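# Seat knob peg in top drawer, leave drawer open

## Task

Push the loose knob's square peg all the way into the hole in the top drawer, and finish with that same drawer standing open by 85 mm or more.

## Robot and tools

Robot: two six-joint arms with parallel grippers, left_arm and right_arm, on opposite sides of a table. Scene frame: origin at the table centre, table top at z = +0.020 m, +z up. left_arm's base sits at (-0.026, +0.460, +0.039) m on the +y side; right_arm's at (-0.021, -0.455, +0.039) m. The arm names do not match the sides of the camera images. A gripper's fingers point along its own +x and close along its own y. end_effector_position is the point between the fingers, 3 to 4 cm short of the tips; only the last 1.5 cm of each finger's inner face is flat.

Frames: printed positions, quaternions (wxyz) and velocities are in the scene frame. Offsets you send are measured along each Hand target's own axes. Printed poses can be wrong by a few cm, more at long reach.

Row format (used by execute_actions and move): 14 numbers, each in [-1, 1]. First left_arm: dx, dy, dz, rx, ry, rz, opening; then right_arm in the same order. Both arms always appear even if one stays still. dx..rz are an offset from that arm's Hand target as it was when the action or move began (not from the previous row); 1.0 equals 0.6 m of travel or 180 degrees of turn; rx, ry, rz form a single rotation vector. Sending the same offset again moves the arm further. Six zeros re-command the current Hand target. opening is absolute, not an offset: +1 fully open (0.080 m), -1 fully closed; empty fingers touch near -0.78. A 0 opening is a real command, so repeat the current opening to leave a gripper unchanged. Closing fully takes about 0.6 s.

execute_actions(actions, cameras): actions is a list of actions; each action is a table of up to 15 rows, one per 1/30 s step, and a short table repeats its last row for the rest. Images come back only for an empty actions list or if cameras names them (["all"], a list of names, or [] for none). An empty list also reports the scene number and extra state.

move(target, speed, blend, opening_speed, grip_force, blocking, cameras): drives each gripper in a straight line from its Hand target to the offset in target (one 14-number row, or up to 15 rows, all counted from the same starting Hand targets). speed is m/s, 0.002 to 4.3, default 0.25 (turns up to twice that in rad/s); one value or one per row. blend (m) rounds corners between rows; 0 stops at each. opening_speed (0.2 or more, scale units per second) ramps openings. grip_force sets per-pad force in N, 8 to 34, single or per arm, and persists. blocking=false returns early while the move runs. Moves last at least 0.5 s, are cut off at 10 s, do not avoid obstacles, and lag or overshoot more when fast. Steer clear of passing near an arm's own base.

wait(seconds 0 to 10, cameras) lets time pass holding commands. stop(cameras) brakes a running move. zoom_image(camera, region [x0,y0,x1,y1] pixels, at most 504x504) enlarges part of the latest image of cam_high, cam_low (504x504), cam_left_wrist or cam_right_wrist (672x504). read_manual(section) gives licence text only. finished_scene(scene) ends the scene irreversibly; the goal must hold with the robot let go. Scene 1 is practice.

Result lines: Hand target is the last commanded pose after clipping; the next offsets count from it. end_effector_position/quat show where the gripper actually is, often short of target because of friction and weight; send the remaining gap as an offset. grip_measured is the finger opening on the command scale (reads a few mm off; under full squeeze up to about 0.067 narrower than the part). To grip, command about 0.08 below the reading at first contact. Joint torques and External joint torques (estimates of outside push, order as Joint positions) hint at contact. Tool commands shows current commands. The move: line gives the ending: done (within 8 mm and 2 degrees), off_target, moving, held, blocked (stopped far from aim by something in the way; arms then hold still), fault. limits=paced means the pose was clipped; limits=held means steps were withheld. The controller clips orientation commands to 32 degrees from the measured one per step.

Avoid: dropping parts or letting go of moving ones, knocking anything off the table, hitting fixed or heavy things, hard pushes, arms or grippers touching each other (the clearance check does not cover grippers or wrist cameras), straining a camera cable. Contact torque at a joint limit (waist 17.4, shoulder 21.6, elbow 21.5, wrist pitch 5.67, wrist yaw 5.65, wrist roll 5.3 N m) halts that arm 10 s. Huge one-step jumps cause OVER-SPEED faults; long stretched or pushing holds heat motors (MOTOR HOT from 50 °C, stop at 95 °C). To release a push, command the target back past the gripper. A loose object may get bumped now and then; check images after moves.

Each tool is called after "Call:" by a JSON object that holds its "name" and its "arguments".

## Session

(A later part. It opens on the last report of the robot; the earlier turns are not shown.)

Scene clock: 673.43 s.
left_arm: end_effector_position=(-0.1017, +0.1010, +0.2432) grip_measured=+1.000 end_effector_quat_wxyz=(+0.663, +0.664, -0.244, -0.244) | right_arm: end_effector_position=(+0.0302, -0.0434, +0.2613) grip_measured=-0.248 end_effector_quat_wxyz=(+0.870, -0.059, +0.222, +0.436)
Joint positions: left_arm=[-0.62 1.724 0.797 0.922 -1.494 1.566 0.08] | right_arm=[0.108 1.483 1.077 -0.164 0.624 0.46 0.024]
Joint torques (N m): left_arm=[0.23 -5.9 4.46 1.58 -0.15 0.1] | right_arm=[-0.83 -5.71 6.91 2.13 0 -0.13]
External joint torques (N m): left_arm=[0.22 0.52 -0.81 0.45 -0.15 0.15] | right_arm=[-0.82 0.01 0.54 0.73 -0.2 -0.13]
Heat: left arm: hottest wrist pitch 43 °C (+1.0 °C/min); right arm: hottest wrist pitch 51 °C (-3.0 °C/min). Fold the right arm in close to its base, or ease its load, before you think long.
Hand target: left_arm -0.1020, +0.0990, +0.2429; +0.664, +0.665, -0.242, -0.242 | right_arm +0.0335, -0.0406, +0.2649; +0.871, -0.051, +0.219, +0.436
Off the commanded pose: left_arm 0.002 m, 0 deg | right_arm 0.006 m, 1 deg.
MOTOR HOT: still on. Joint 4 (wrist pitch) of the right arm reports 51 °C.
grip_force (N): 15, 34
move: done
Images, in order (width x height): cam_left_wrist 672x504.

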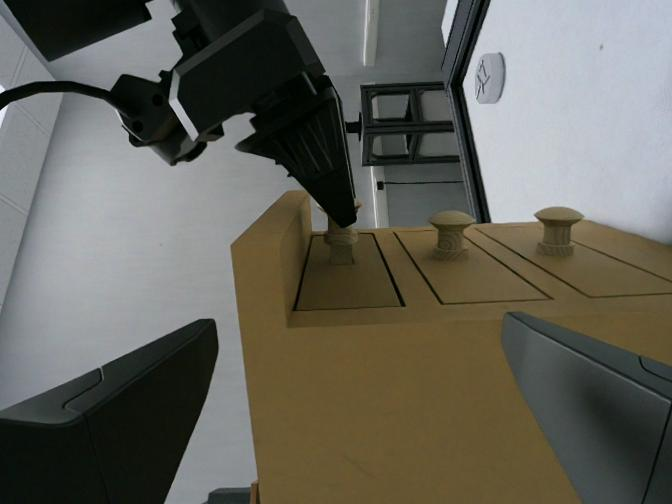

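Call:
{"name": "move", "arguments": {"target": [0,0,0,0,0,0,1.0,0.00051,-0.00192,-0.0034,0,0,0,-0.36], "speed": 0.03, "cameras": ["cam_left_wrist"]}}

Call:
{"name": "zoom_image", "arguments": {"camera": "cam_left_wrist", "region": [322, 236, 364, 278]}}

Scene clock: 674.77 s.
left_arm: end_effector_position=(-0.1017, +0.1010, +0.2432) grip_measured=+1.000 end_effector_quat_wxyz=(+0.663, +0.664, -0.244, -0.244) | right_arm: end_effector_position=(+0.0305, -0.0435, +0.2598) grip_measured=-0.248 end_effector_quat_wxyz=(+0.870, -0.058, +0.222, +0.436)
Joint positions: left_arm=[-0.62 1.724 0.797 0.922 -1.494 1.566 0.08] | right_arm=[0.107 1.483 1.069 -0.153 0.624 0.459 0.024]
Joint torques (N m): left_arm=[0.23 -5.89 4.45 1.58 -0.15 0.1] | right_arm=[-0.8 -6.17 6.65 1.96 0.01 -0.12]
External joint torques (N m): left_arm=[0.21 0.55 -0.88 0.44 -0.15 0.15] | right_arm=[-0.79 -0.39 0.27 0.56 -0.19 -0.12]
Heat: left arm: hottest wrist pitch 43 °C (+1.0 °C/min); right arm: hottest wrist pitch 51 °C (-3.0 °C/min). Fold the right arm in close to its base, or ease its load, before you think long.
Hand target: left_arm -0.1020, +0.0990, +0.2429; +0.664, +0.665, -0.242, -0.242 | right_arm +0.0340, -0.0417, +0.2627; +0.871, -0.051, +0.220, +0.436
Off the commanded pose: left_arm 0.002 m, 0 deg | right_arm 0.005 m, 1 deg.
MOTOR HOT: still on. Joint 4 (wrist pitch) of the right arm reports 51 °C.
grip_force (N): 15, 34
move: done
Images, in order (width x height): cam_left_wrist 672x504.

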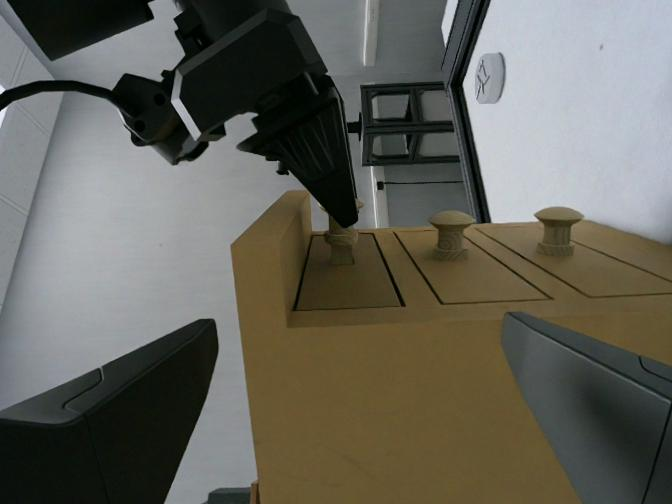

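Scaled by 12.000 from the camera's 672x504 image, which has a finer 960x720 frame.

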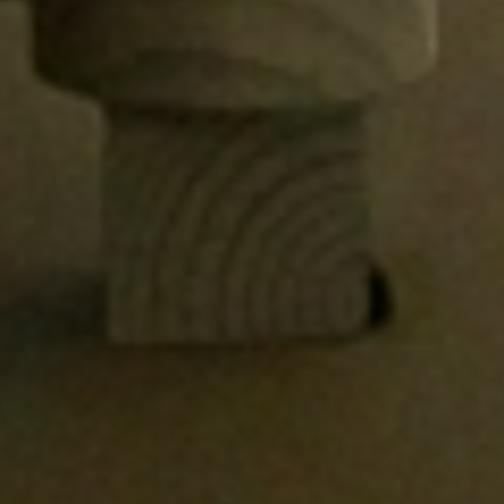

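Call:
{"name": "move", "arguments": {"target": [[0,0,0,0,0,0,1.0,-0.01484,0.00574,0.00107,0,0,0,-0.36],[0,0,0,0,0,0,1.0,-0.00503,0.00535,0.00562,0,0,0,-0.36]], "speed": 0.03, "cameras": ["cam_left_wrist"]}}

Call:
{"name": "zoom_image", "arguments": {"camera": "cam_left_wrist", "region": [322, 236, 364, 278]}}

Scene clock: 676.47 s.
left_arm: end_effector_position=(-0.1017, +0.1010, +0.2432) grip_measured=+1.000 end_effector_quat_wxyz=(+0.663, +0.664, -0.244, -0.244) | right_arm: end_effector_position=(+0.0294, -0.0446, +0.2604) grip_measured=-0.248 end_effector_quat_wxyz=(+0.870, -0.060, +0.224, +0.435)
Joint positions: left_arm=[-0.62 1.724 0.797 0.922 -1.494 1.566 0.08] | right_arm=[0.111 1.481 1.074 -0.169 0.627 0.465 0.024]
Joint torques (N m): left_arm=[0.25 -5.89 4.47 1.57 -0.15 0.1] | right_arm=[-0.49 -5.71 8.32 1.56 0.16 -0.14]
External joint torques (N m): left_arm=[0.25 0.54 -0.81 0.44 -0.14 0.15] | right_arm=[-0.48 0.04 1.93 0.15 -0.05 -0.14]
Heat: left arm: hottest wrist pitch 43 °C (+1.0 °C/min); right arm: hottest wrist pitch 51 °C (-4.0 °C/min). Fold the right arm in close to its base, or ease its load, before you think long.
Hand target: left_arm -0.1020, +0.0990, +0.2429; +0.664, +0.665, -0.242, -0.242 | right_arm +0.0309, -0.0410, +0.2673; +0.871, -0.051, +0.220, +0.436
Off the commanded pose: left_arm 0.002 m, 0 deg | right_arm 0.008 m, 1 deg.
MOTOR HOT: still on. Joint 4 (wrist pitch) of the right arm reports 51 °C.
grip_force (N): 15, 34
move: done
Images, in order (width x height): cam_left_wrist 672x504.

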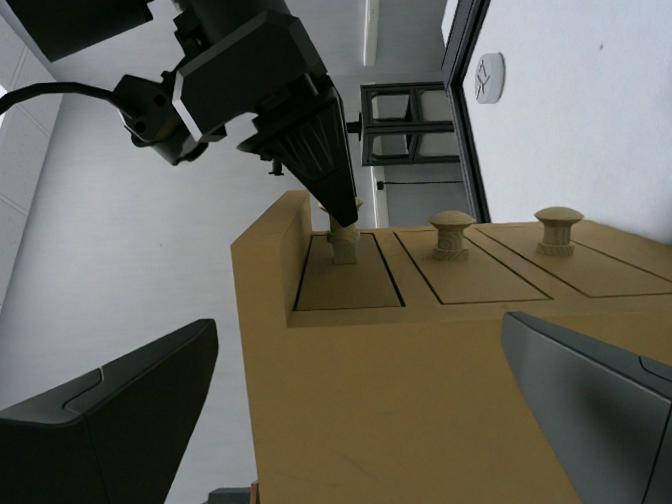

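Scaled by 12.000 from the camera's 672x504 image, which has a finer 960x720 frame.

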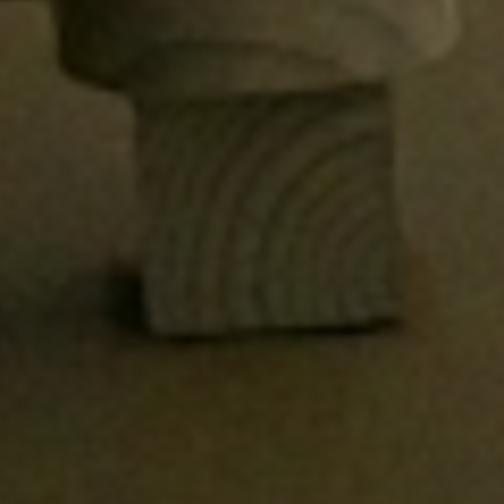

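Call:
{"name": "move", "arguments": {"target": [[0,0,0,0,0,0,1.0,-0.0115,-0.0008,-0.00375,0,0,0,-0.36],[0,0,0,0,0,0,1.0,-0.0017,-0.00117,0.0008,0,0,0,-0.36]], "speed": 0.03, "cameras": ["cam_left_wrist"]}}

Call:
{"name": "zoom_image", "arguments": {"camera": "cam_left_wrist", "region": [322, 236, 364, 278]}}

Scene clock: 678.23 s.
left_arm: end_effector_position=(-0.1017, +0.1010, +0.2432) grip_measured=+1.000 end_effector_quat_wxyz=(+0.663, +0.664, -0.244, -0.244) | right_arm: end_effector_position=(+0.0299, -0.0454, +0.2621) grip_measured=-0.248 end_effector_quat_wxyz=(+0.870, -0.059, +0.223, +0.435)
Joint positions: left_arm=[-0.62 1.724 0.797 0.922 -1.494 1.566 0.08] | right_arm=[0.11 1.476 1.075 -0.172 0.626 0.465 0.024]
Joint torques (N m): left_arm=[0.23 -5.89 4.46 1.57 -0.15 0.1] | right_arm=[-0.24 -5.52 7.95 1.49 0.18 -0.12]
External joint torques (N m): left_arm=[0.22 0.59 -0.85 0.43 -0.14 0.16] | right_arm=[-0.22 0.21 1.57 0.1 -0.02 -0.11]
Heat: left arm: hottest wrist pitch 43 °C (+1.0 °C/min); right arm: hottest wrist pitch 51 °C (-4.1 °C/min). Fold the right arm in close to its base, or ease its load, before you think long.
Hand target: left_arm -0.1020, +0.0990, +0.2429; +0.664, +0.665, -0.242, -0.242 | right_arm +0.0311, -0.0420, +0.2682; +0.871, -0.051, +0.220, +0.436
Off the commanded pose: left_arm 0.002 m, 0 deg | right_arm 0.007 m, 1 deg.
MOTOR HOT: still on. Joint 4 (wrist pitch) of the right arm reports 51 °C.
grip_force (N): 15, 34
move: done
Images, in order (width x height): cam_left_wrist 672x504.

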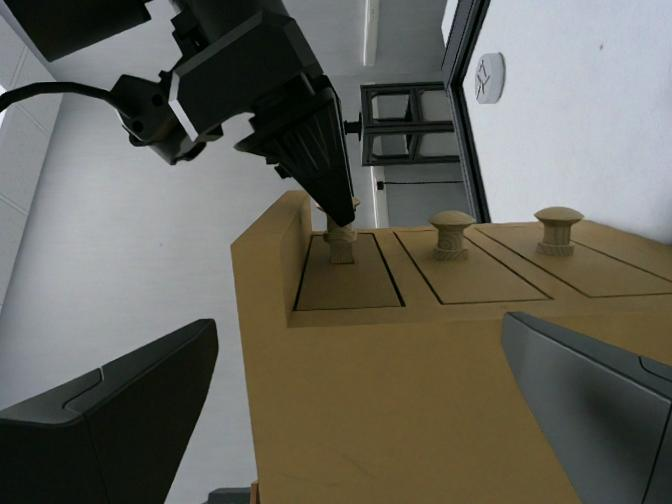

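Scaled by 12.000 from the camera's 672x504 image, which has a finer 960x720 frame.

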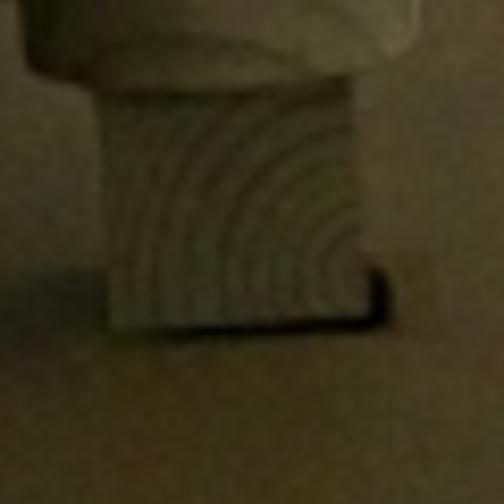

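Call:
{"name": "move", "arguments": {"target": [[0,0,0,0,0,0,1.0,-0.0096,-0.00134,-0.00519,0,0,0,-0.36],[0,0,0,0,0,0,1.0,0.00023,-0.00174,-0.00064,0,0,0,-0.36]], "speed": 0.03, "cameras": ["cam_left_wrist"]}}

Call:
{"name": "zoom_image", "arguments": {"camera": "cam_left_wrist", "region": [322, 236, 364, 278]}}

Scene clock: 679.80 s.
left_arm: end_effector_position=(-0.1017, +0.1010, +0.2432) grip_measured=+1.000 end_effector_quat_wxyz=(+0.663, +0.664, -0.244, -0.244) | right_arm: end_effector_position=(+0.0303, -0.0455, +0.2633) grip_measured=-0.248 end_effector_quat_wxyz=(+0.870, -0.057, +0.222, +0.435)
Joint positions: left_arm=[-0.62 1.724 0.797 0.922 -1.494 1.566 0.08] | right_arm=[0.108 1.474 1.075 -0.17 0.625 0.463 0.024]
Joint torques (N m): left_arm=[0.24 -5.9 4.46 1.57 -0.15 0.1] | right_arm=[-0.48 -5.37 7.63 1.59 0.15 -0.11]
External joint torques (N m): left_arm=[0.27 0.61 -0.9 0.42 -0.15 0.15] | right_arm=[-0.48 0.27 1.3 0.2 -0.04 -0.1]
Heat: left arm: hottest wrist pitch 43 °C (+1.0 °C/min); right arm: hottest wrist pitch 51 °C (-3.0 °C/min). Fold the right arm in close to its base, or ease its load, before you think long.
Hand target: left_arm -0.1020, +0.0990, +0.2429; +0.664, +0.665, -0.242, -0.242 | right_arm +0.0320, -0.0427, +0.2677; +0.871, -0.051, +0.219, +0.436
Off the commanded pose: left_arm 0.002 m, 0 deg | right_arm 0.005 m, 1 deg.
MOTOR HOT: still on. Joint 4 (wrist pitch) of the right arm reports 51 °C.
grip_force (N): 15, 34
move: done
Images, in order (width x height): cam_left_wrist 672x504.

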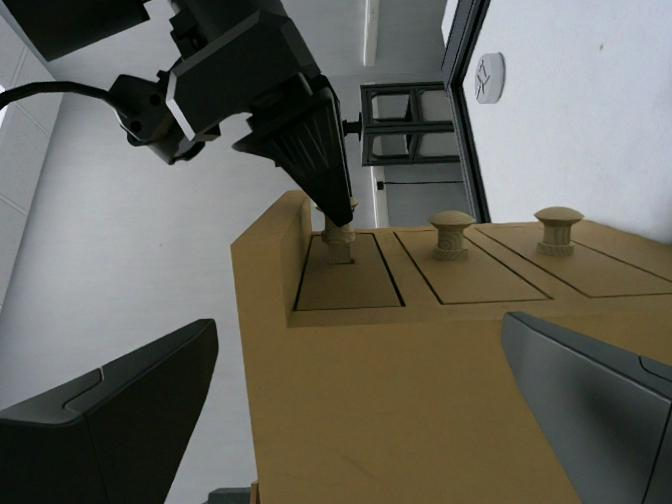

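Scaled by 12.000 from the camera's 672x504 image, which has a finer 960x720 frame.

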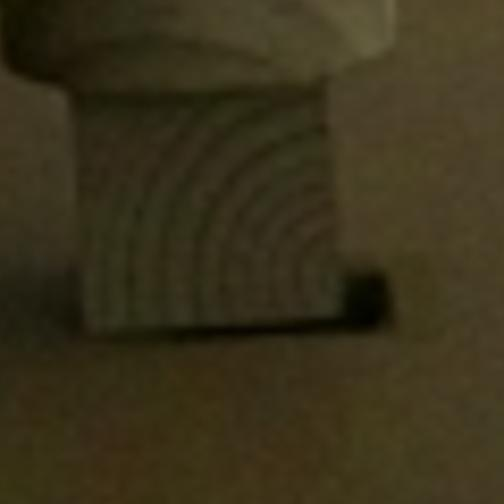

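Call:
{"name": "move", "arguments": {"target": [0,0,0,0,0,0,1.0,0.00138,-0.00031,-0.00302,0,0,0,-0.36], "speed": 0.03, "cameras": []}}

Scene clock: 680.77 s.
left_arm: end_effector_position=(-0.1017, +0.1010, +0.2432) grip_measured=+1.000 end_effector_quat_wxyz=(+0.663, +0.664, -0.244, -0.244) | right_arm: end_effector_position=(+0.0303, -0.0452, +0.2637) grip_measured=-0.248 end_effector_quat_wxyz=(+0.870, -0.056, +0.222, +0.436)
Joint positions: left_arm=[-0.62 1.724 0.797 0.922 -1.494 1.566 0.08] | right_arm=[0.108 1.474 1.075 -0.167 0.625 0.463 0.024]
Joint torques (N m): left_arm=[0.23 -5.89 4.45 1.57 -0.15 0.1] | right_arm=[-0.54 -5.47 6.84 1.92 0.17 -0.19]
External joint torques (N m): left_arm=[0.23 0.64 -0.9 0.42 -0.15 0.15] | right_arm=[-0.55 0.25 0.45 0.51 -0.02 -0.18]
Heat: left arm: hottest wrist pitch 43 °C (+0.0 °C/min); right arm: hottest wrist pitch 51 °C (-3.0 °C/min). Fold the right arm in close to its base, or ease its load, before you think long.
Hand target: left_arm -0.1020, +0.0990, +0.2429; +0.664, +0.665, -0.242, -0.242 | right_arm +0.0319, -0.0427, +0.2657; +0.871, -0.051, +0.220, +0.436
Off the commanded pose: left_arm 0.002 m, 0 deg | right_arm 0.004 m, 1 deg.
MOTOR HOT: still on. Joint 4 (wrist pitch) of the right arm reports 51 °C.
grip_force (N): 15, 34
move: done
No camera images: "cameras" was empty.

Call:
{"name": "move", "arguments": {"target": [0,0,0,0,0,0,1.0,0.00138,-0.00031,-0.00302,0,0,0,-0.36], "speed": 0.03, "cameras": ["cam_left_wrist"]}}

Call:
{"name": "zoom_image", "arguments": {"camera": "cam_left_wrist", "region": [322, 236, 364, 278]}}

Scene clock: 681.60 s.
left_arm: end_effector_position=(-0.1017, +0.1010, +0.2432) grip_measured=+1.000 end_effector_quat_wxyz=(+0.663, +0.664, -0.244, -0.244) | right_arm: end_effector_position=(+0.0303, -0.0450, +0.2630) grip_measured=-0.248 end_effector_quat_wxyz=(+0.870, -0.054, +0.221, +0.436)
Joint positions: left_arm=[-0.62 1.724 0.797 0.922 -1.494 1.566 0.08] | right_arm=[0.108 1.474 1.07 -0.159 0.625 0.463 0.024]
Joint torques (N m): left_arm=[0.24 -5.9 4.46 1.57 -0.15 0.1] | right_arm=[-0.43 -5.18 6.65 1.88 0.14 -0.08]
External joint torques (N m): left_arm=[0.28 0.63 -0.9 0.42 -0.15 0.15] | right_arm=[-0.42 0.61 0.2 0.47 -0.07 -0.08]
Heat: left arm: hottest wrist pitch 43 °C (+0.0 °C/min); right arm: hottest wrist pitch 51 °C (-3.0 °C/min). Fold the right arm in close to its base, or ease its load, before you think long.
Hand target: left_arm -0.1020, +0.0990, +0.2429; +0.664, +0.665, -0.242, -0.242 | right_arm +0.0319, -0.0427, +0.2637; +0.871, -0.051, +0.220, +0.436
Off the commanded pose: left_arm 0.002 m, 0 deg | right_arm 0.003 m, 0 deg.
MOTOR HOT: still on. Joint 4 (wrist pitch) of the right arm reports 51 °C.
grip_force (N): 15, 34
move: done
Images, in order (width x height): cam_left_wrist 672x504.

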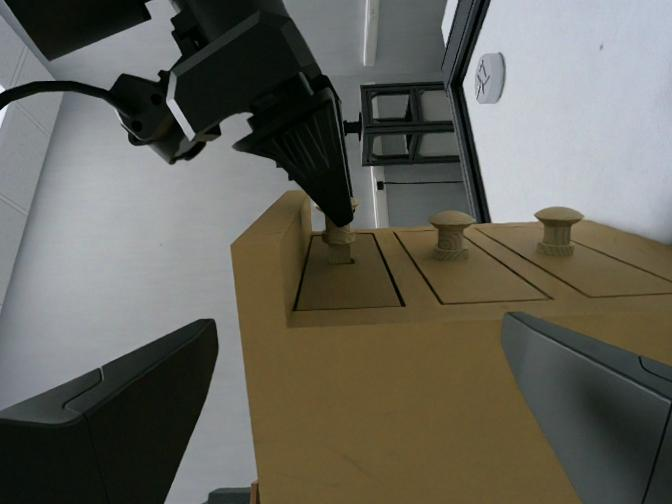

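Scaled by 12.000 from the camera's 672x504 image, which has a finer 960x720 frame.

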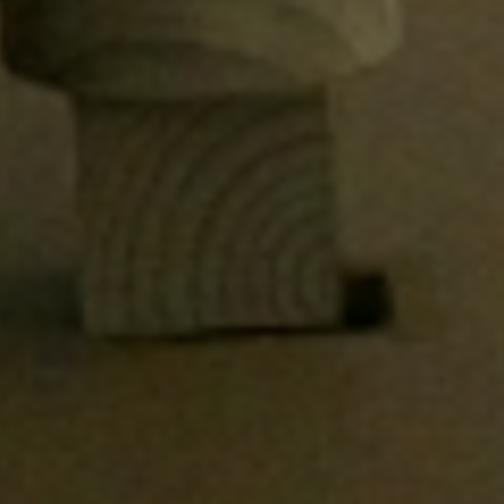

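Call:
{"name": "move", "arguments": {"target": [0,0,0,0,0,0,1.0,0.00104,-0.00023,-0.00226,0,0,0,-0.36], "speed": 0.03, "cameras": ["cam_left_wrist"]}}

Call:
{"name": "zoom_image", "arguments": {"camera": "cam_left_wrist", "region": [322, 236, 364, 278]}}

Scene clock: 682.60 s.
left_arm: end_effector_position=(-0.1017, +0.1010, +0.2432) grip_measured=+1.000 end_effector_quat_wxyz=(+0.663, +0.664, -0.244, -0.244) | right_arm: end_effector_position=(+0.0302, -0.0449, +0.2624) grip_measured=-0.248 end_effector_quat_wxyz=(+0.871, -0.053, +0.221, +0.437)
Joint positions: left_arm=[-0.62 1.724 0.797 0.922 -1.494 1.566 0.08] | right_arm=[0.108 1.474 1.066 -0.152 0.625 0.463 0.024]
Joint torques (N m): left_arm=[0.23 -5.9 4.47 1.57 -0.15 0.1] | right_arm=[-0.16 -5.01 6.46 1.87 0.21 -0.12]
External joint torques (N m): left_arm=[0.16 0.56 -0.83 0.44 -0.15 0.15] | right_arm=[-0.16 0.75 0.02 0.45 0.01 -0.11]
Heat: left arm: hottest wrist pitch 43 °C (+0.0 °C/min); right arm: hottest wrist pitch 51 °C (-3.0 °C/min). Fold the right arm in close to its base, or ease its load, before you think long.
Hand target: left_arm -0.1020, +0.0990, +0.2429; +0.664, +0.665, -0.242, -0.242 | right_arm +0.0318, -0.0427, +0.2623; +0.871, -0.051, +0.219, +0.436
Off the commanded pose: left_arm 0.002 m, 0 deg | right_arm 0.003 m, 0 deg.
MOTOR HOT: still on. Joint 4 (wrist pitch) of the right arm reports 51 °C.
grip_force (N): 15, 34
move: done
Images, in order (width x height): cam_left_wrist 672x504.

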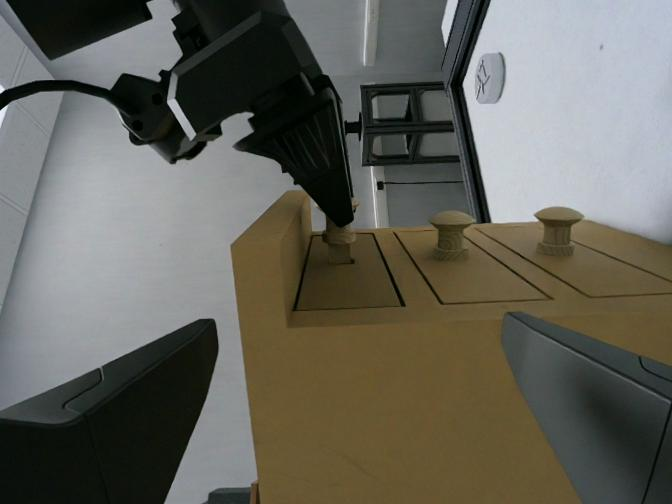

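Scaled by 12.000 from the camera's 672x504 image, which has a finer 960x720 frame.

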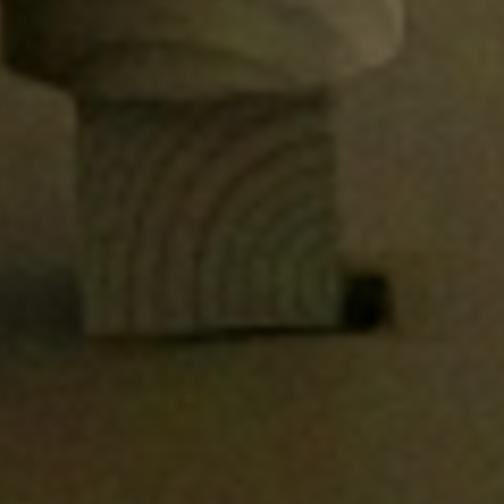

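Call:
{"name": "move", "arguments": {"target": [0,0,0,0,0,0,1.0,0.00104,-0.00023,-0.00226,0,0,0,-0.36], "speed": 0.03, "cameras": ["cam_left_wrist"]}}

Call:
{"name": "zoom_image", "arguments": {"camera": "cam_left_wrist", "region": [322, 236, 364, 278]}}

Scene clock: 683.50 s.
left_arm: end_effector_position=(-0.1017, +0.1010, +0.2432) grip_measured=+1.000 end_effector_quat_wxyz=(+0.663, +0.664, -0.244, -0.244) | right_arm: end_effector_position=(+0.0303, -0.0449, +0.2617) grip_measured=-0.248 end_effector_quat_wxyz=(+0.871, -0.052, +0.220, +0.437)
Joint positions: left_arm=[-0.62 1.724 0.797 0.922 -1.494 1.566 0.08] | right_arm=[0.108 1.474 1.062 -0.146 0.625 0.463 0.024]
Joint torques (N m): left_arm=[0.24 -5.89 4.47 1.57 -0.16 0.1] | right_arm=[-0.65 -4.95 6.39 1.83 0.11 -0.14]
External joint torques (N m): left_arm=[0.21 0.5 -0.8 0.45 -0.15 0.15] | right_arm=[-0.72 0.73 -0.03 0.41 -0.07 -0.14]
Heat: left arm: hottest wrist pitch 43 °C (+0.0 °C/min); right arm: hottest wrist pitch 51 °C (-2.0 °C/min). Fold the right arm in close to its base, or ease its load, before you think long.
Hand target: left_arm -0.1020, +0.0990, +0.2429; +0.664, +0.665, -0.242, -0.242 | right_arm +0.0318, -0.0428, +0.2607; +0.871, -0.051, +0.220, +0.436
Off the commanded pose: left_arm 0.002 m, 0 deg | right_arm 0.003 m, 0 deg.
MOTOR HOT: still on. Joint 4 (wrist pitch) of the right arm reports 51 °C.
grip_force (N): 15, 34
move: done
Images, in order (width x height): cam_left_wrist 672x504.

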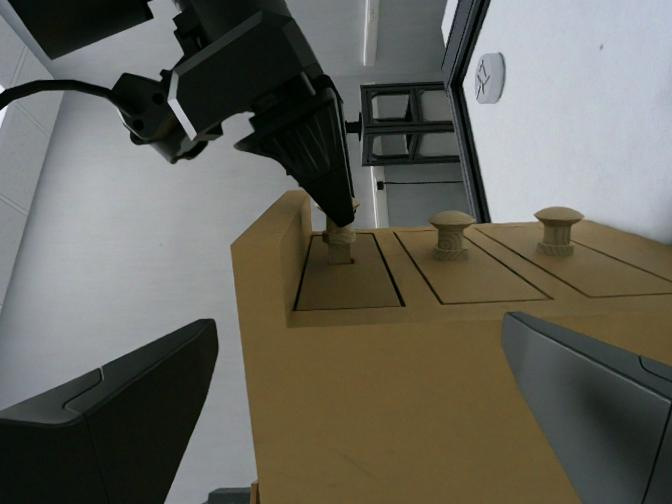

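Scaled by 12.000 from the camera's 672x504 image, which has a finer 960x720 frame.

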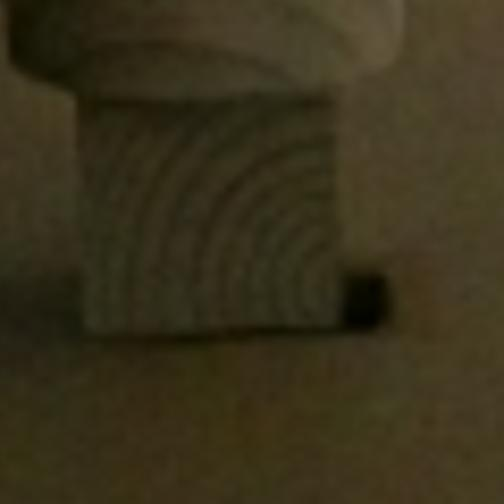

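Call:
{"name": "move", "arguments": {"target": [0,0,0,0,0,0,1.0,-0.00227,0.00009,-0.00105,0,0,0,-0.36], "speed": 0.03, "cameras": ["cam_left_wrist"]}}

Call:
{"name": "zoom_image", "arguments": {"camera": "cam_left_wrist", "region": [322, 236, 364, 278]}}

Scene clock: 684.53 s.
left_arm: end_effector_position=(-0.1017, +0.1010, +0.2432) grip_measured=+1.000 end_effector_quat_wxyz=(+0.663, +0.664, -0.244, -0.244) | right_arm: end_effector_position=(+0.0304, -0.0451, +0.2615) grip_measured=-0.248 end_effector_quat_wxyz=(+0.871, -0.052, +0.220, +0.436)
Joint positions: left_arm=[-0.62 1.724 0.797 0.922 -1.494 1.566 0.08] | right_arm=[0.108 1.474 1.061 -0.145 0.626 0.463 0.024]
Joint torques (N m): left_arm=[0.24 -5.9 4.46 1.57 -0.15 0.09] | right_arm=[-0.18 -5.63 6.09 1.68 0.24 -0.06]
External joint torques (N m): left_arm=[0.25 0.54 -0.87 0.43 -0.16 0.15] | right_arm=[-0.17 0.09 -0.29 0.27 0.03 -0.06]
Heat: left arm: hottest wrist pitch 43 °C (+0.0 °C/min); right arm: hottest wrist pitch 51 °C (-2.0 °C/min). Fold the right arm in close to its base, or ease its load, before you think long.
Hand target: left_arm -0.1020, +0.0990, +0.2429; +0.664, +0.665, -0.242, -0.242 | right_arm +0.0309, -0.0439, +0.2608; +0.871, -0.051, +0.219, +0.436
Off the commanded pose: left_arm 0.002 m, 0 deg | right_arm 0.001 m, 0 deg.
MOTOR HOT: still on. Joint 4 (wrist pitch) of the right arm reports 51 °C.
grip_force (N): 15, 34
move: done
Images, in order (width x height): cam_left_wrist 672x504.

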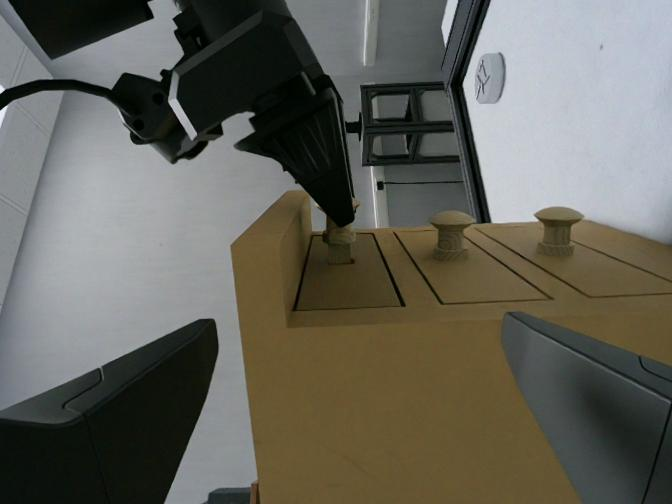

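Scaled by 12.000 from the camera's 672x504 image, which has a finer 960x720 frame.

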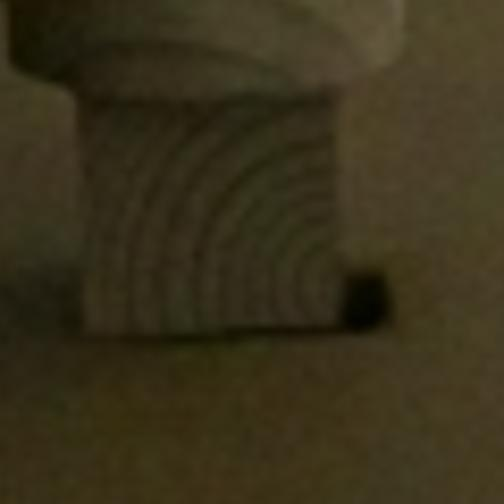

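Call:
{"name": "move", "arguments": {"target": [0,0,0,0,0,0,1.0,-0.0016,-0.00007,-0.00255,0,0,0,-0.36], "speed": 0.03, "cameras": ["cam_left_wrist"]}}

Call:
{"name": "zoom_image", "arguments": {"camera": "cam_left_wrist", "region": [322, 236, 364, 278]}}

Scene clock: 685.43 s.
left_arm: end_effector_position=(-0.1017, +0.1010, +0.2432) grip_measured=+1.000 end_effector_quat_wxyz=(+0.663, +0.664, -0.244, -0.244) | right_arm: end_effector_position=(+0.0296, -0.0450, +0.2609) grip_measured=-0.248 end_effector_quat_wxyz=(+0.871, -0.052, +0.220, +0.437)
Joint positions: left_arm=[-0.62 1.724 0.797 0.922 -1.494 1.566 0.08] | right_arm=[0.11 1.474 1.057 -0.14 0.627 0.463 0.024]
Joint torques (N m): left_arm=[0.23 -5.89 4.46 1.57 -0.15 0.1] | right_arm=[0.01 -5.86 5.86 1.44 0.31 0.04]
External joint torques (N m): left_arm=[0.27 0.55 -0.87 0.43 -0.15 0.15] | right_arm=[0.01 -0.27 -0.42 0.06 0.11 0.05]
Heat: left arm: hottest wrist pitch 43 °C (+0.0 °C/min); right arm: hottest wrist pitch 51 °C (-2.0 °C/min). Fold the right arm in close to its base, or ease its load, before you think long.
Hand target: left_arm -0.1020, +0.0990, +0.2429; +0.664, +0.665, -0.242, -0.242 | right_arm +0.0298, -0.0451, +0.2597; +0.871, -0.051, +0.220, +0.436
Off the commanded pose: left_arm 0.002 m, 0 deg | right_arm 0.001 m, 0 deg.
MOTOR HOT: still on. Joint 4 (wrist pitch) of the right arm reports 51 °C.
grip_force (N): 15, 34
move: done
Images, in order (width x height): cam_left_wrist 672x504.

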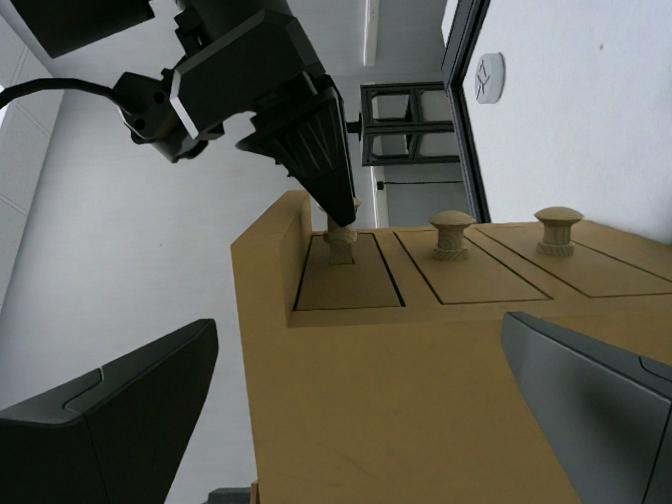

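Scaled by 12.000 from the camera's 672x504 image, which has a finer 960x720 frame.

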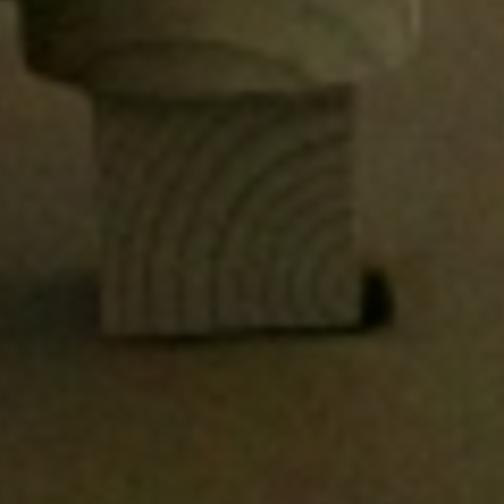

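Call:
{"name": "move", "arguments": {"target": [0,0,0,0,0,0,1.0,0.00072,-0.00016,-0.00158,0,0,0,-0.36], "speed": 0.03, "cameras": ["cam_left_wrist"]}}

Call:
{"name": "zoom_image", "arguments": {"camera": "cam_left_wrist", "region": [322, 236, 364, 278]}}

Scene clock: 686.37 s.
left_arm: end_effector_position=(-0.1017, +0.1010, +0.2432) grip_measured=+1.000 end_effector_quat_wxyz=(+0.663, +0.664, -0.244, -0.244) | right_arm: end_effector_position=(+0.0297, -0.0451, +0.2602) grip_measured=-0.248 end_effector_quat_wxyz=(+0.871, -0.051, +0.219, +0.437)
Joint positions: left_arm=[-0.62 1.724 0.797 0.922 -1.494 1.566 0.08] | right_arm=[0.11 1.474 1.054 -0.135 0.627 0.463 0.024]
Joint torques (N m): left_arm=[0.23 -5.9 4.45 1.57 -0.15 0.1] | right_arm=[-0.17 -5.77 5.78 1.41 0.26 0.05]
External joint torques (N m): left_arm=[0.19 0.5 -0.8 0.44 -0.14 0.15] | right_arm=[-0.17 -0.1 -0.59 0 0.07 0.05]
Heat: left arm: hottest wrist pitch 43 °C (+0.0 °C/min); right arm: hottest wrist pitch 50 °C (-3.0 °C/min). Fold the right arm in close to its base, or ease its load, before you think long.
Hand target: left_arm -0.1020, +0.0990, +0.2429; +0.664, +0.665, -0.242, -0.242 | right_arm +0.0298, -0.0451, +0.2587; +0.871, -0.051, +0.220, +0.436
Off the commanded pose: left_arm 0.002 m, 0 deg | right_arm 0.001 m, 0 deg.
MOTOR HOT: still on. Joint 4 (wrist pitch) of the right arm reports 50 °C.
grip_force (N): 15, 34
move: done
Images, in order (width x height): cam_left_wrist 672x504.

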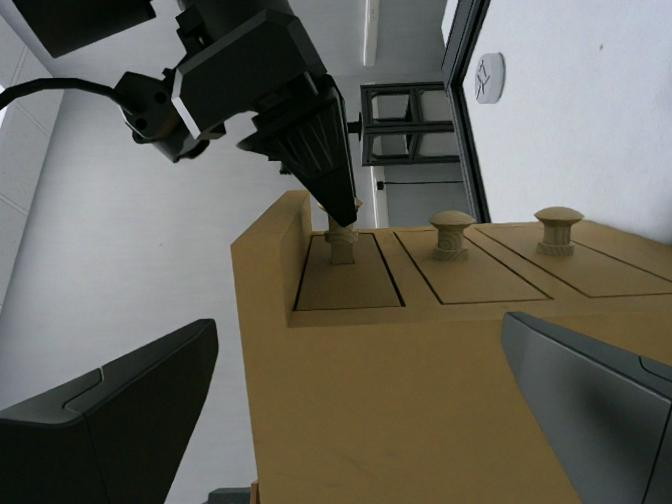

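Scaled by 12.000 from the camera's 672x504 image, which has a finer 960x720 frame.

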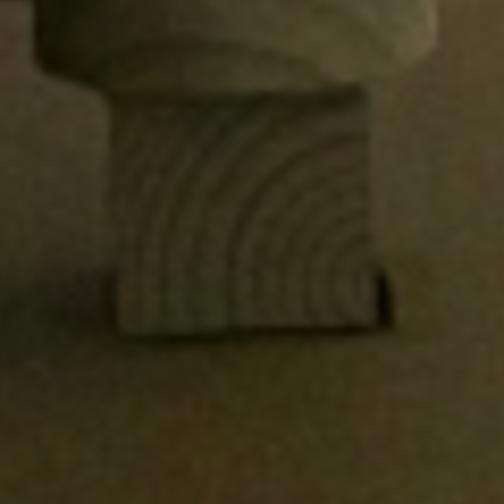

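Call:
{"name": "move", "arguments": {"target": [0,0,0,0,0,0,1.0,-0.00043,-0.00167,-0.00039,0,0,0,-0.36], "speed": 0.03, "cameras": ["cam_left_wrist"]}}

Call:
{"name": "zoom_image", "arguments": {"camera": "cam_left_wrist", "region": [322, 236, 364, 278]}}

Scene clock: 687.33 s.
left_arm: end_effector_position=(-0.1017, +0.1010, +0.2432) grip_measured=+1.000 end_effector_quat_wxyz=(+0.663, +0.664, -0.244, -0.244) | right_arm: end_effector_position=(+0.0297, -0.0456, +0.2587) grip_measured=-0.248 end_effector_quat_wxyz=(+0.871, -0.053, +0.220, +0.437)
Joint positions: left_arm=[-0.62 1.724 0.797 0.922 -1.494 1.566 0.08] | right_arm=[0.11 1.474 1.049 -0.134 0.627 0.463 0.024]
Joint torques (N m): left_arm=[0.23 -5.89 4.46 1.57 -0.15 0.1] | right_arm=[-0.26 -6.27 5.95 1.43 0.2 -0.01]
External joint torques (N m): left_arm=[0.24 0.54 -0.85 0.43 -0.15 0.15] | right_arm=[-0.26 -0.62 -0.39 0.03 0.01 -0.01]
Heat: left arm: hottest wrist pitch 43 °C (+0.0 °C/min); right arm: hottest wrist pitch 50 °C (-2.0 °C/min). Fold the right arm in close to its base, or ease its load, before you think long.
Hand target: left_arm -0.1020, +0.0990, +0.2429; +0.664, +0.665, -0.242, -0.242 | right_arm +0.0304, -0.0459, +0.2586; +0.871, -0.051, +0.220, +0.436
Off the commanded pose: left_arm 0.002 m, 0 deg | right_arm 0.001 m, 0 deg.
MOTOR HOT: still on. Joint 4 (wrist pitch) of the right arm reports 50 °C.
grip_force (N): 15, 34
move: done
Images, in order (width x height): cam_left_wrist 672x504.

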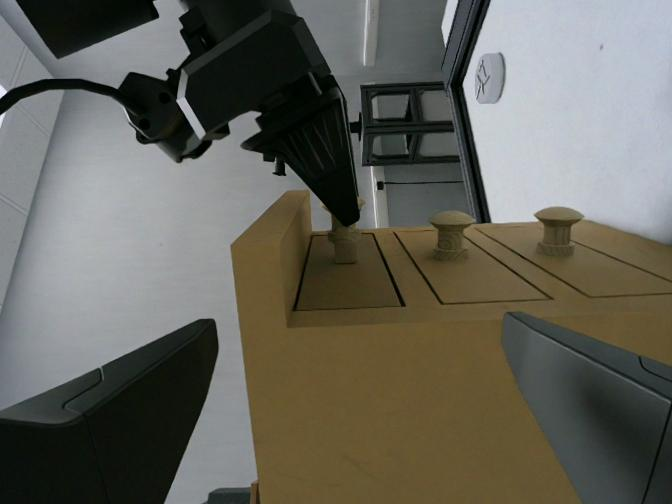

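Scaled by 12.000 from the camera's 672x504 image, which has a finer 960x720 frame.

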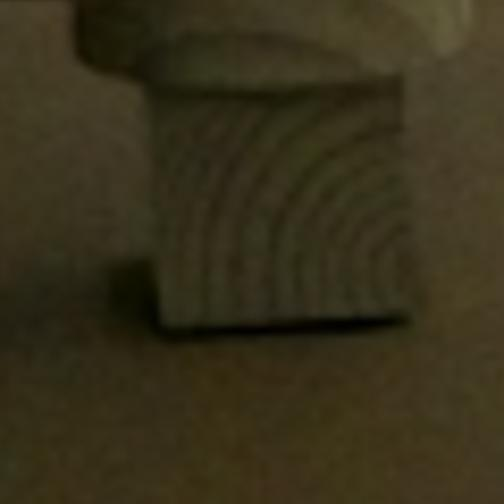

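Call:
{"name": "move", "arguments": {"target": [[0,0,0,0,0,0,1.0,-0.0132,0.00129,0.00485,0,0,0,-0.36],[0,0,0,0,0,0,1.0,0.0003,-0.00001,0.00014,0,0,0,-0.36]], "speed": 0.03, "cameras": ["cam_left_wrist"]}}

Call:
{"name": "zoom_image", "arguments": {"camera": "cam_left_wrist", "region": [322, 236, 364, 278]}}

Scene clock: 689.73 s.
left_arm: end_effector_position=(-0.1017, +0.1010, +0.2432) grip_measured=+1.000 end_effector_quat_wxyz=(+0.663, +0.664, -0.244, -0.244) | right_arm: end_effector_position=(+0.0300, -0.0462, +0.2607) grip_measured=-0.248 end_effector_quat_wxyz=(+0.871, -0.049, +0.219, +0.436)
Joint positions: left_arm=[-0.62 1.724 0.797 0.922 -1.494 1.566 0.08] | right_arm=[0.11 1.469 1.049 -0.134 0.629 0.466 0.024]
Joint torques (N m): left_arm=[0.24 -5.9 4.45 1.57 -0.15 0.1] | right_arm=[-0.13 -5.58 6.07 1.38 0.2 -0.1]
External joint torques (N m): left_arm=[0.21 0.55 -0.84 0.44 -0.15 0.15] | right_arm=[-0.14 0.08 -0.31 -0.02 0 -0.1]
Heat: left arm: hottest wrist pitch 43 °C (+0.0 °C/min); right arm: hottest wrist pitch 50 °C (-3.0 °C/min). Fold the right arm in close to its base, or ease its load, before you think long.
Hand target: left_arm -0.1020, +0.0990, +0.2429; +0.664, +0.665, -0.242, -0.242 | right_arm +0.0305, -0.0458, +0.2586; +0.871, -0.051, +0.219, +0.436
Off the commanded pose: left_arm 0.002 m, 0 deg | right_arm 0.002 m, 0 deg.
MOTOR HOT: still on. Joint 4 (wrist pitch) of the right arm reports 50 °C.
grip_force (N): 15, 34
move: done
Images, in order (width x height): cam_left_wrist 672x504.

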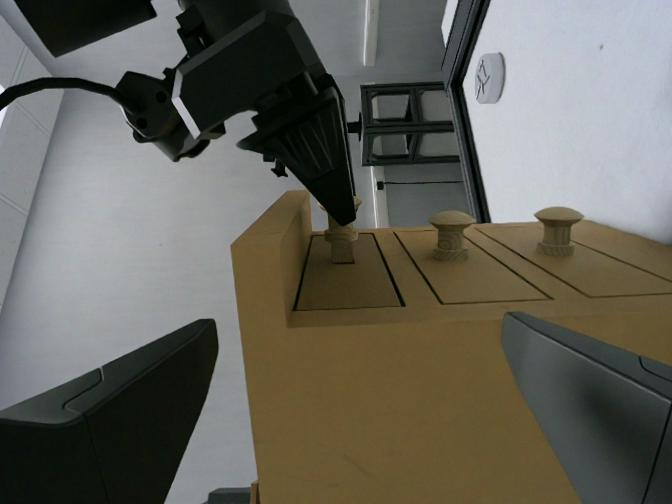

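Scaled by 12.000 from the camera's 672x504 image, which has a finer 960x720 frame.

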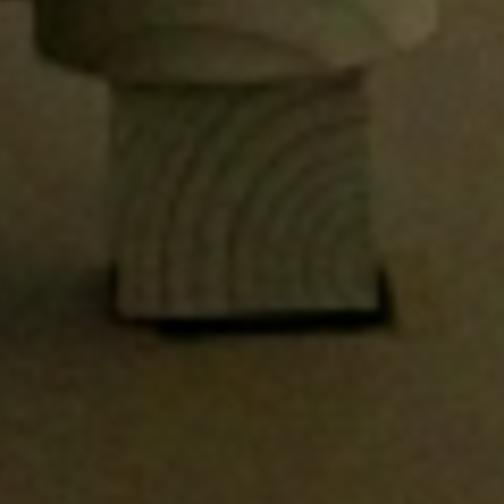

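Call:
{"name": "move", "arguments": {"target": [0,0,0,0,0,0,1.0,0.0022,-0.00142,0.00114,0,0,0,-0.36], "speed": 0.02, "cameras": ["cam_left_wrist"]}}

Call:
{"name": "zoom_image", "arguments": {"camera": "cam_left_wrist", "region": [322, 236, 364, 278]}}

Scene clock: 690.80 s.
left_arm: end_effector_position=(-0.1017, +0.1010, +0.2432) grip_measured=+1.000 end_effector_quat_wxyz=(+0.663, +0.664, -0.244, -0.244) | right_arm: end_effector_position=(+0.0307, -0.0460, +0.2603) grip_measured=-0.248 end_effector_quat_wxyz=(+0.871, -0.050, +0.220, +0.437)
Joint positions: left_arm=[-0.62 1.724 0.797 0.922 -1.494 1.566 0.08] | right_arm=[0.107 1.47 1.049 -0.133 0.625 0.463 0.024]
Joint torques (N m): left_arm=[0.24 -5.89 4.46 1.57 -0.15 0.1] | right_arm=[-0.45 -5.46 6.19 1.55 0.13 -0.15]
External joint torques (N m): left_arm=[0.24 0.58 -0.86 0.43 -0.15 0.15] | right_arm=[-0.45 0.22 -0.22 0.13 -0.06 -0.15]
Heat: left arm: hottest wrist pitch 43 °C (+0.0 °C/min); right arm: hottest wrist pitch 50 °C (-3.0 °C/min). Fold the right arm in close to its base, or ease its load, before you think long.
Hand target: left_arm -0.1020, +0.0990, +0.2429; +0.664, +0.665, -0.242, -0.242 | right_arm +0.0321, -0.0452, +0.2585; +0.871, -0.051, +0.219, +0.436
Off the commanded pose: left_arm 0.002 m, 0 deg | right_arm 0.002 m, 0 deg.
MOTOR HOT: still on. Joint 4 (wrist pitch) of the right arm reports 50 °C.
grip_force (N): 15, 34
move: done
Images, in order (width x height): cam_left_wrist 672x504.

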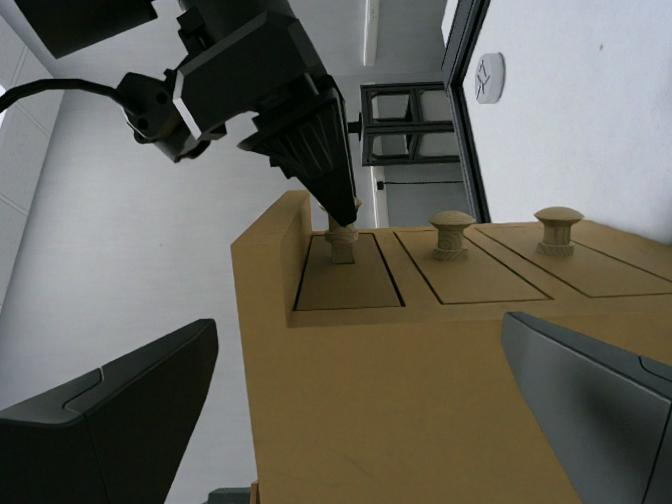

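Scaled by 12.000 from the camera's 672x504 image, which has a finer 960x720 frame.

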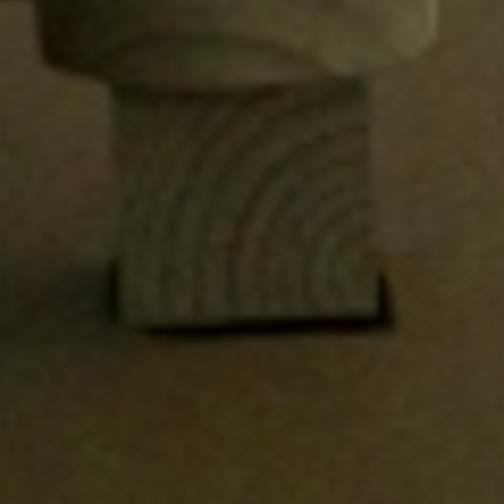

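Call:
{"name": "move", "arguments": {"target": [0,0,0,0,0,0,1.0,0.00225,-0.0011,0.00117,0,0,0,-0.36], "speed": 0.02, "cameras": ["cam_left_wrist"]}}

Call:
{"name": "zoom_image", "arguments": {"camera": "cam_left_wrist", "region": [322, 236, 364, 278]}}

Scene clock: 691.73 s.
left_arm: end_effector_position=(-0.1017, +0.1010, +0.2432) grip_measured=+1.000 end_effector_quat_wxyz=(+0.663, +0.664, -0.244, -0.244) | right_arm: end_effector_position=(+0.0315, -0.0459, +0.2601) grip_measured=-0.248 end_effector_quat_wxyz=(+0.871, -0.051, +0.220, +0.437)
Joint positions: left_arm=[-0.62 1.724 0.797 0.922 -1.494 1.566 0.08] | right_arm=[0.105 1.47 1.049 -0.132 0.623 0.46 0.024]
Joint torques (N m): left_arm=[0.24 -5.9 4.45 1.57 -0.16 0.1] | right_arm=[-0.55 -5.04 6.22 1.67 0.07 -0.12]
External joint torques (N m): left_arm=[0.22 0.57 -0.87 0.43 -0.16 0.15] | right_arm=[-0.55 0.62 -0.08 0.28 -0.13 -0.11]
Heat: left arm: hottest wrist pitch 43 °C (+0.0 °C/min); right arm: hottest wrist pitch 50 °C (-3.0 °C/min). Fold the right arm in close to its base, or ease its load, before you think long.
Hand target: left_arm -0.1020, +0.0990, +0.2429; +0.664, +0.665, -0.242, -0.242 | right_arm +0.0336, -0.0444, +0.2585; +0.871, -0.051, +0.219, +0.436
Off the commanded pose: left_arm 0.002 m, 0 deg | right_arm 0.003 m, 0 deg.
MOTOR HOT: still on. Joint 4 (wrist pitch) of the right arm reports 50 °C.
grip_force (N): 15, 34
move: done
Images, in order (width x height): cam_left_wrist 672x504.

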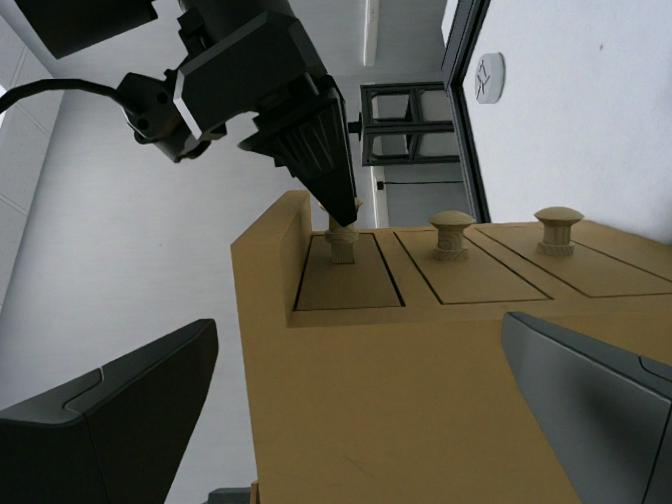

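Scaled by 12.000 from the camera's 672x504 image, which has a finer 960x720 frame.

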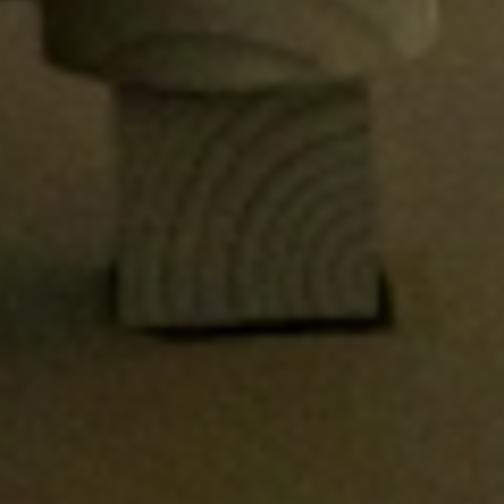

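Call:
{"name": "move", "arguments": {"target": [0,0,0,0,0,0,1.0,0.00298,-0.00062,0.00143,0,0,0,-0.36], "speed": 0.02, "cameras": ["cam_left_wrist"]}}

Call:
{"name": "zoom_image", "arguments": {"camera": "cam_left_wrist", "region": [322, 236, 364, 278]}}

Scene clock: 692.60 s.
left_arm: end_effector_position=(-0.1017, +0.1010, +0.2432) grip_measured=+1.000 end_effector_quat_wxyz=(+0.663, +0.664, -0.244, -0.244) | right_arm: end_effector_position=(+0.0323, -0.0457, +0.2594) grip_measured=-0.248 end_effector_quat_wxyz=(+0.871, -0.052, +0.220, +0.437)
Joint positions: left_arm=[-0.62 1.724 0.797 0.922 -1.494 1.566 0.08] | right_arm=[0.102 1.471 1.049 -0.132 0.62 0.457 0.024]
Joint torques (N m): left_arm=[0.23 -5.88 4.44 1.57 -0.16 0.1] | right_arm=[-0.78 -4.61 6.64 1.82 -0.01 -0.2]
External joint torques (N m): left_arm=[0.23 0.59 -0.88 0.43 -0.15 0.16] | right_arm=[-0.8 1.16 0.17 0.38 -0.21 -0.2]
Heat: left arm: hottest wrist pitch 43 °C (+0.0 °C/min); right arm: hottest wrist pitch 50 °C (-3.0 °C/min). Fold the right arm in close to its base, or ease its load, before you think long.
Hand target: left_arm -0.1020, +0.0990, +0.2429; +0.664, +0.665, -0.242, -0.242 | right_arm +0.0350, -0.0430, +0.2584; +0.871, -0.051, +0.220, +0.436
Off the commanded pose: left_arm 0.002 m, 0 deg | right_arm 0.004 m, 0 deg.
MOTOR HOT: still on. Joint 4 (wrist pitch) of the right arm reports 50 °C.
grip_force (N): 15, 34
move: done
Images, in order (width x height): cam_left_wrist 672x504.

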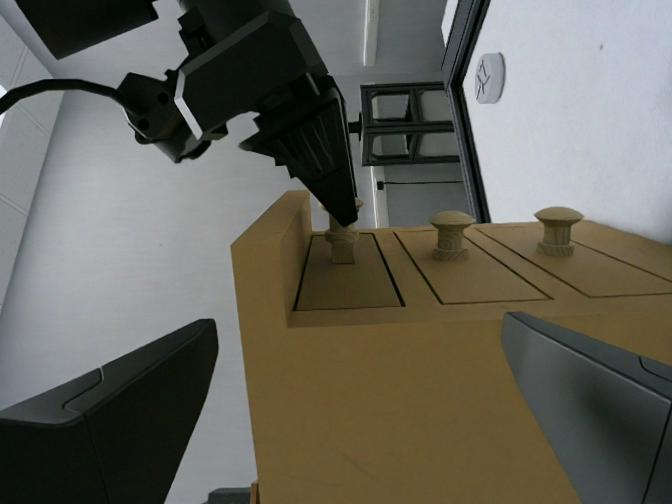

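Scaled by 12.000 from the camera's 672x504 image, which has a finer 960x720 frame.

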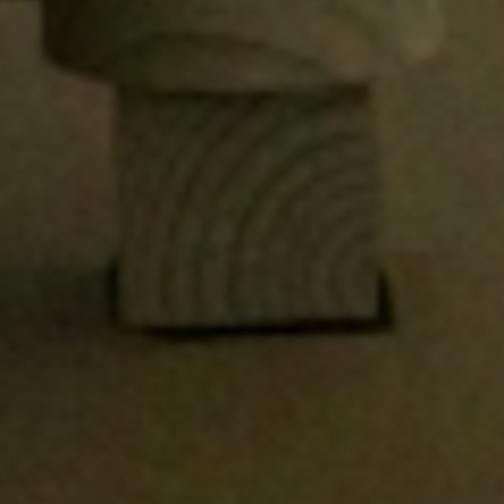

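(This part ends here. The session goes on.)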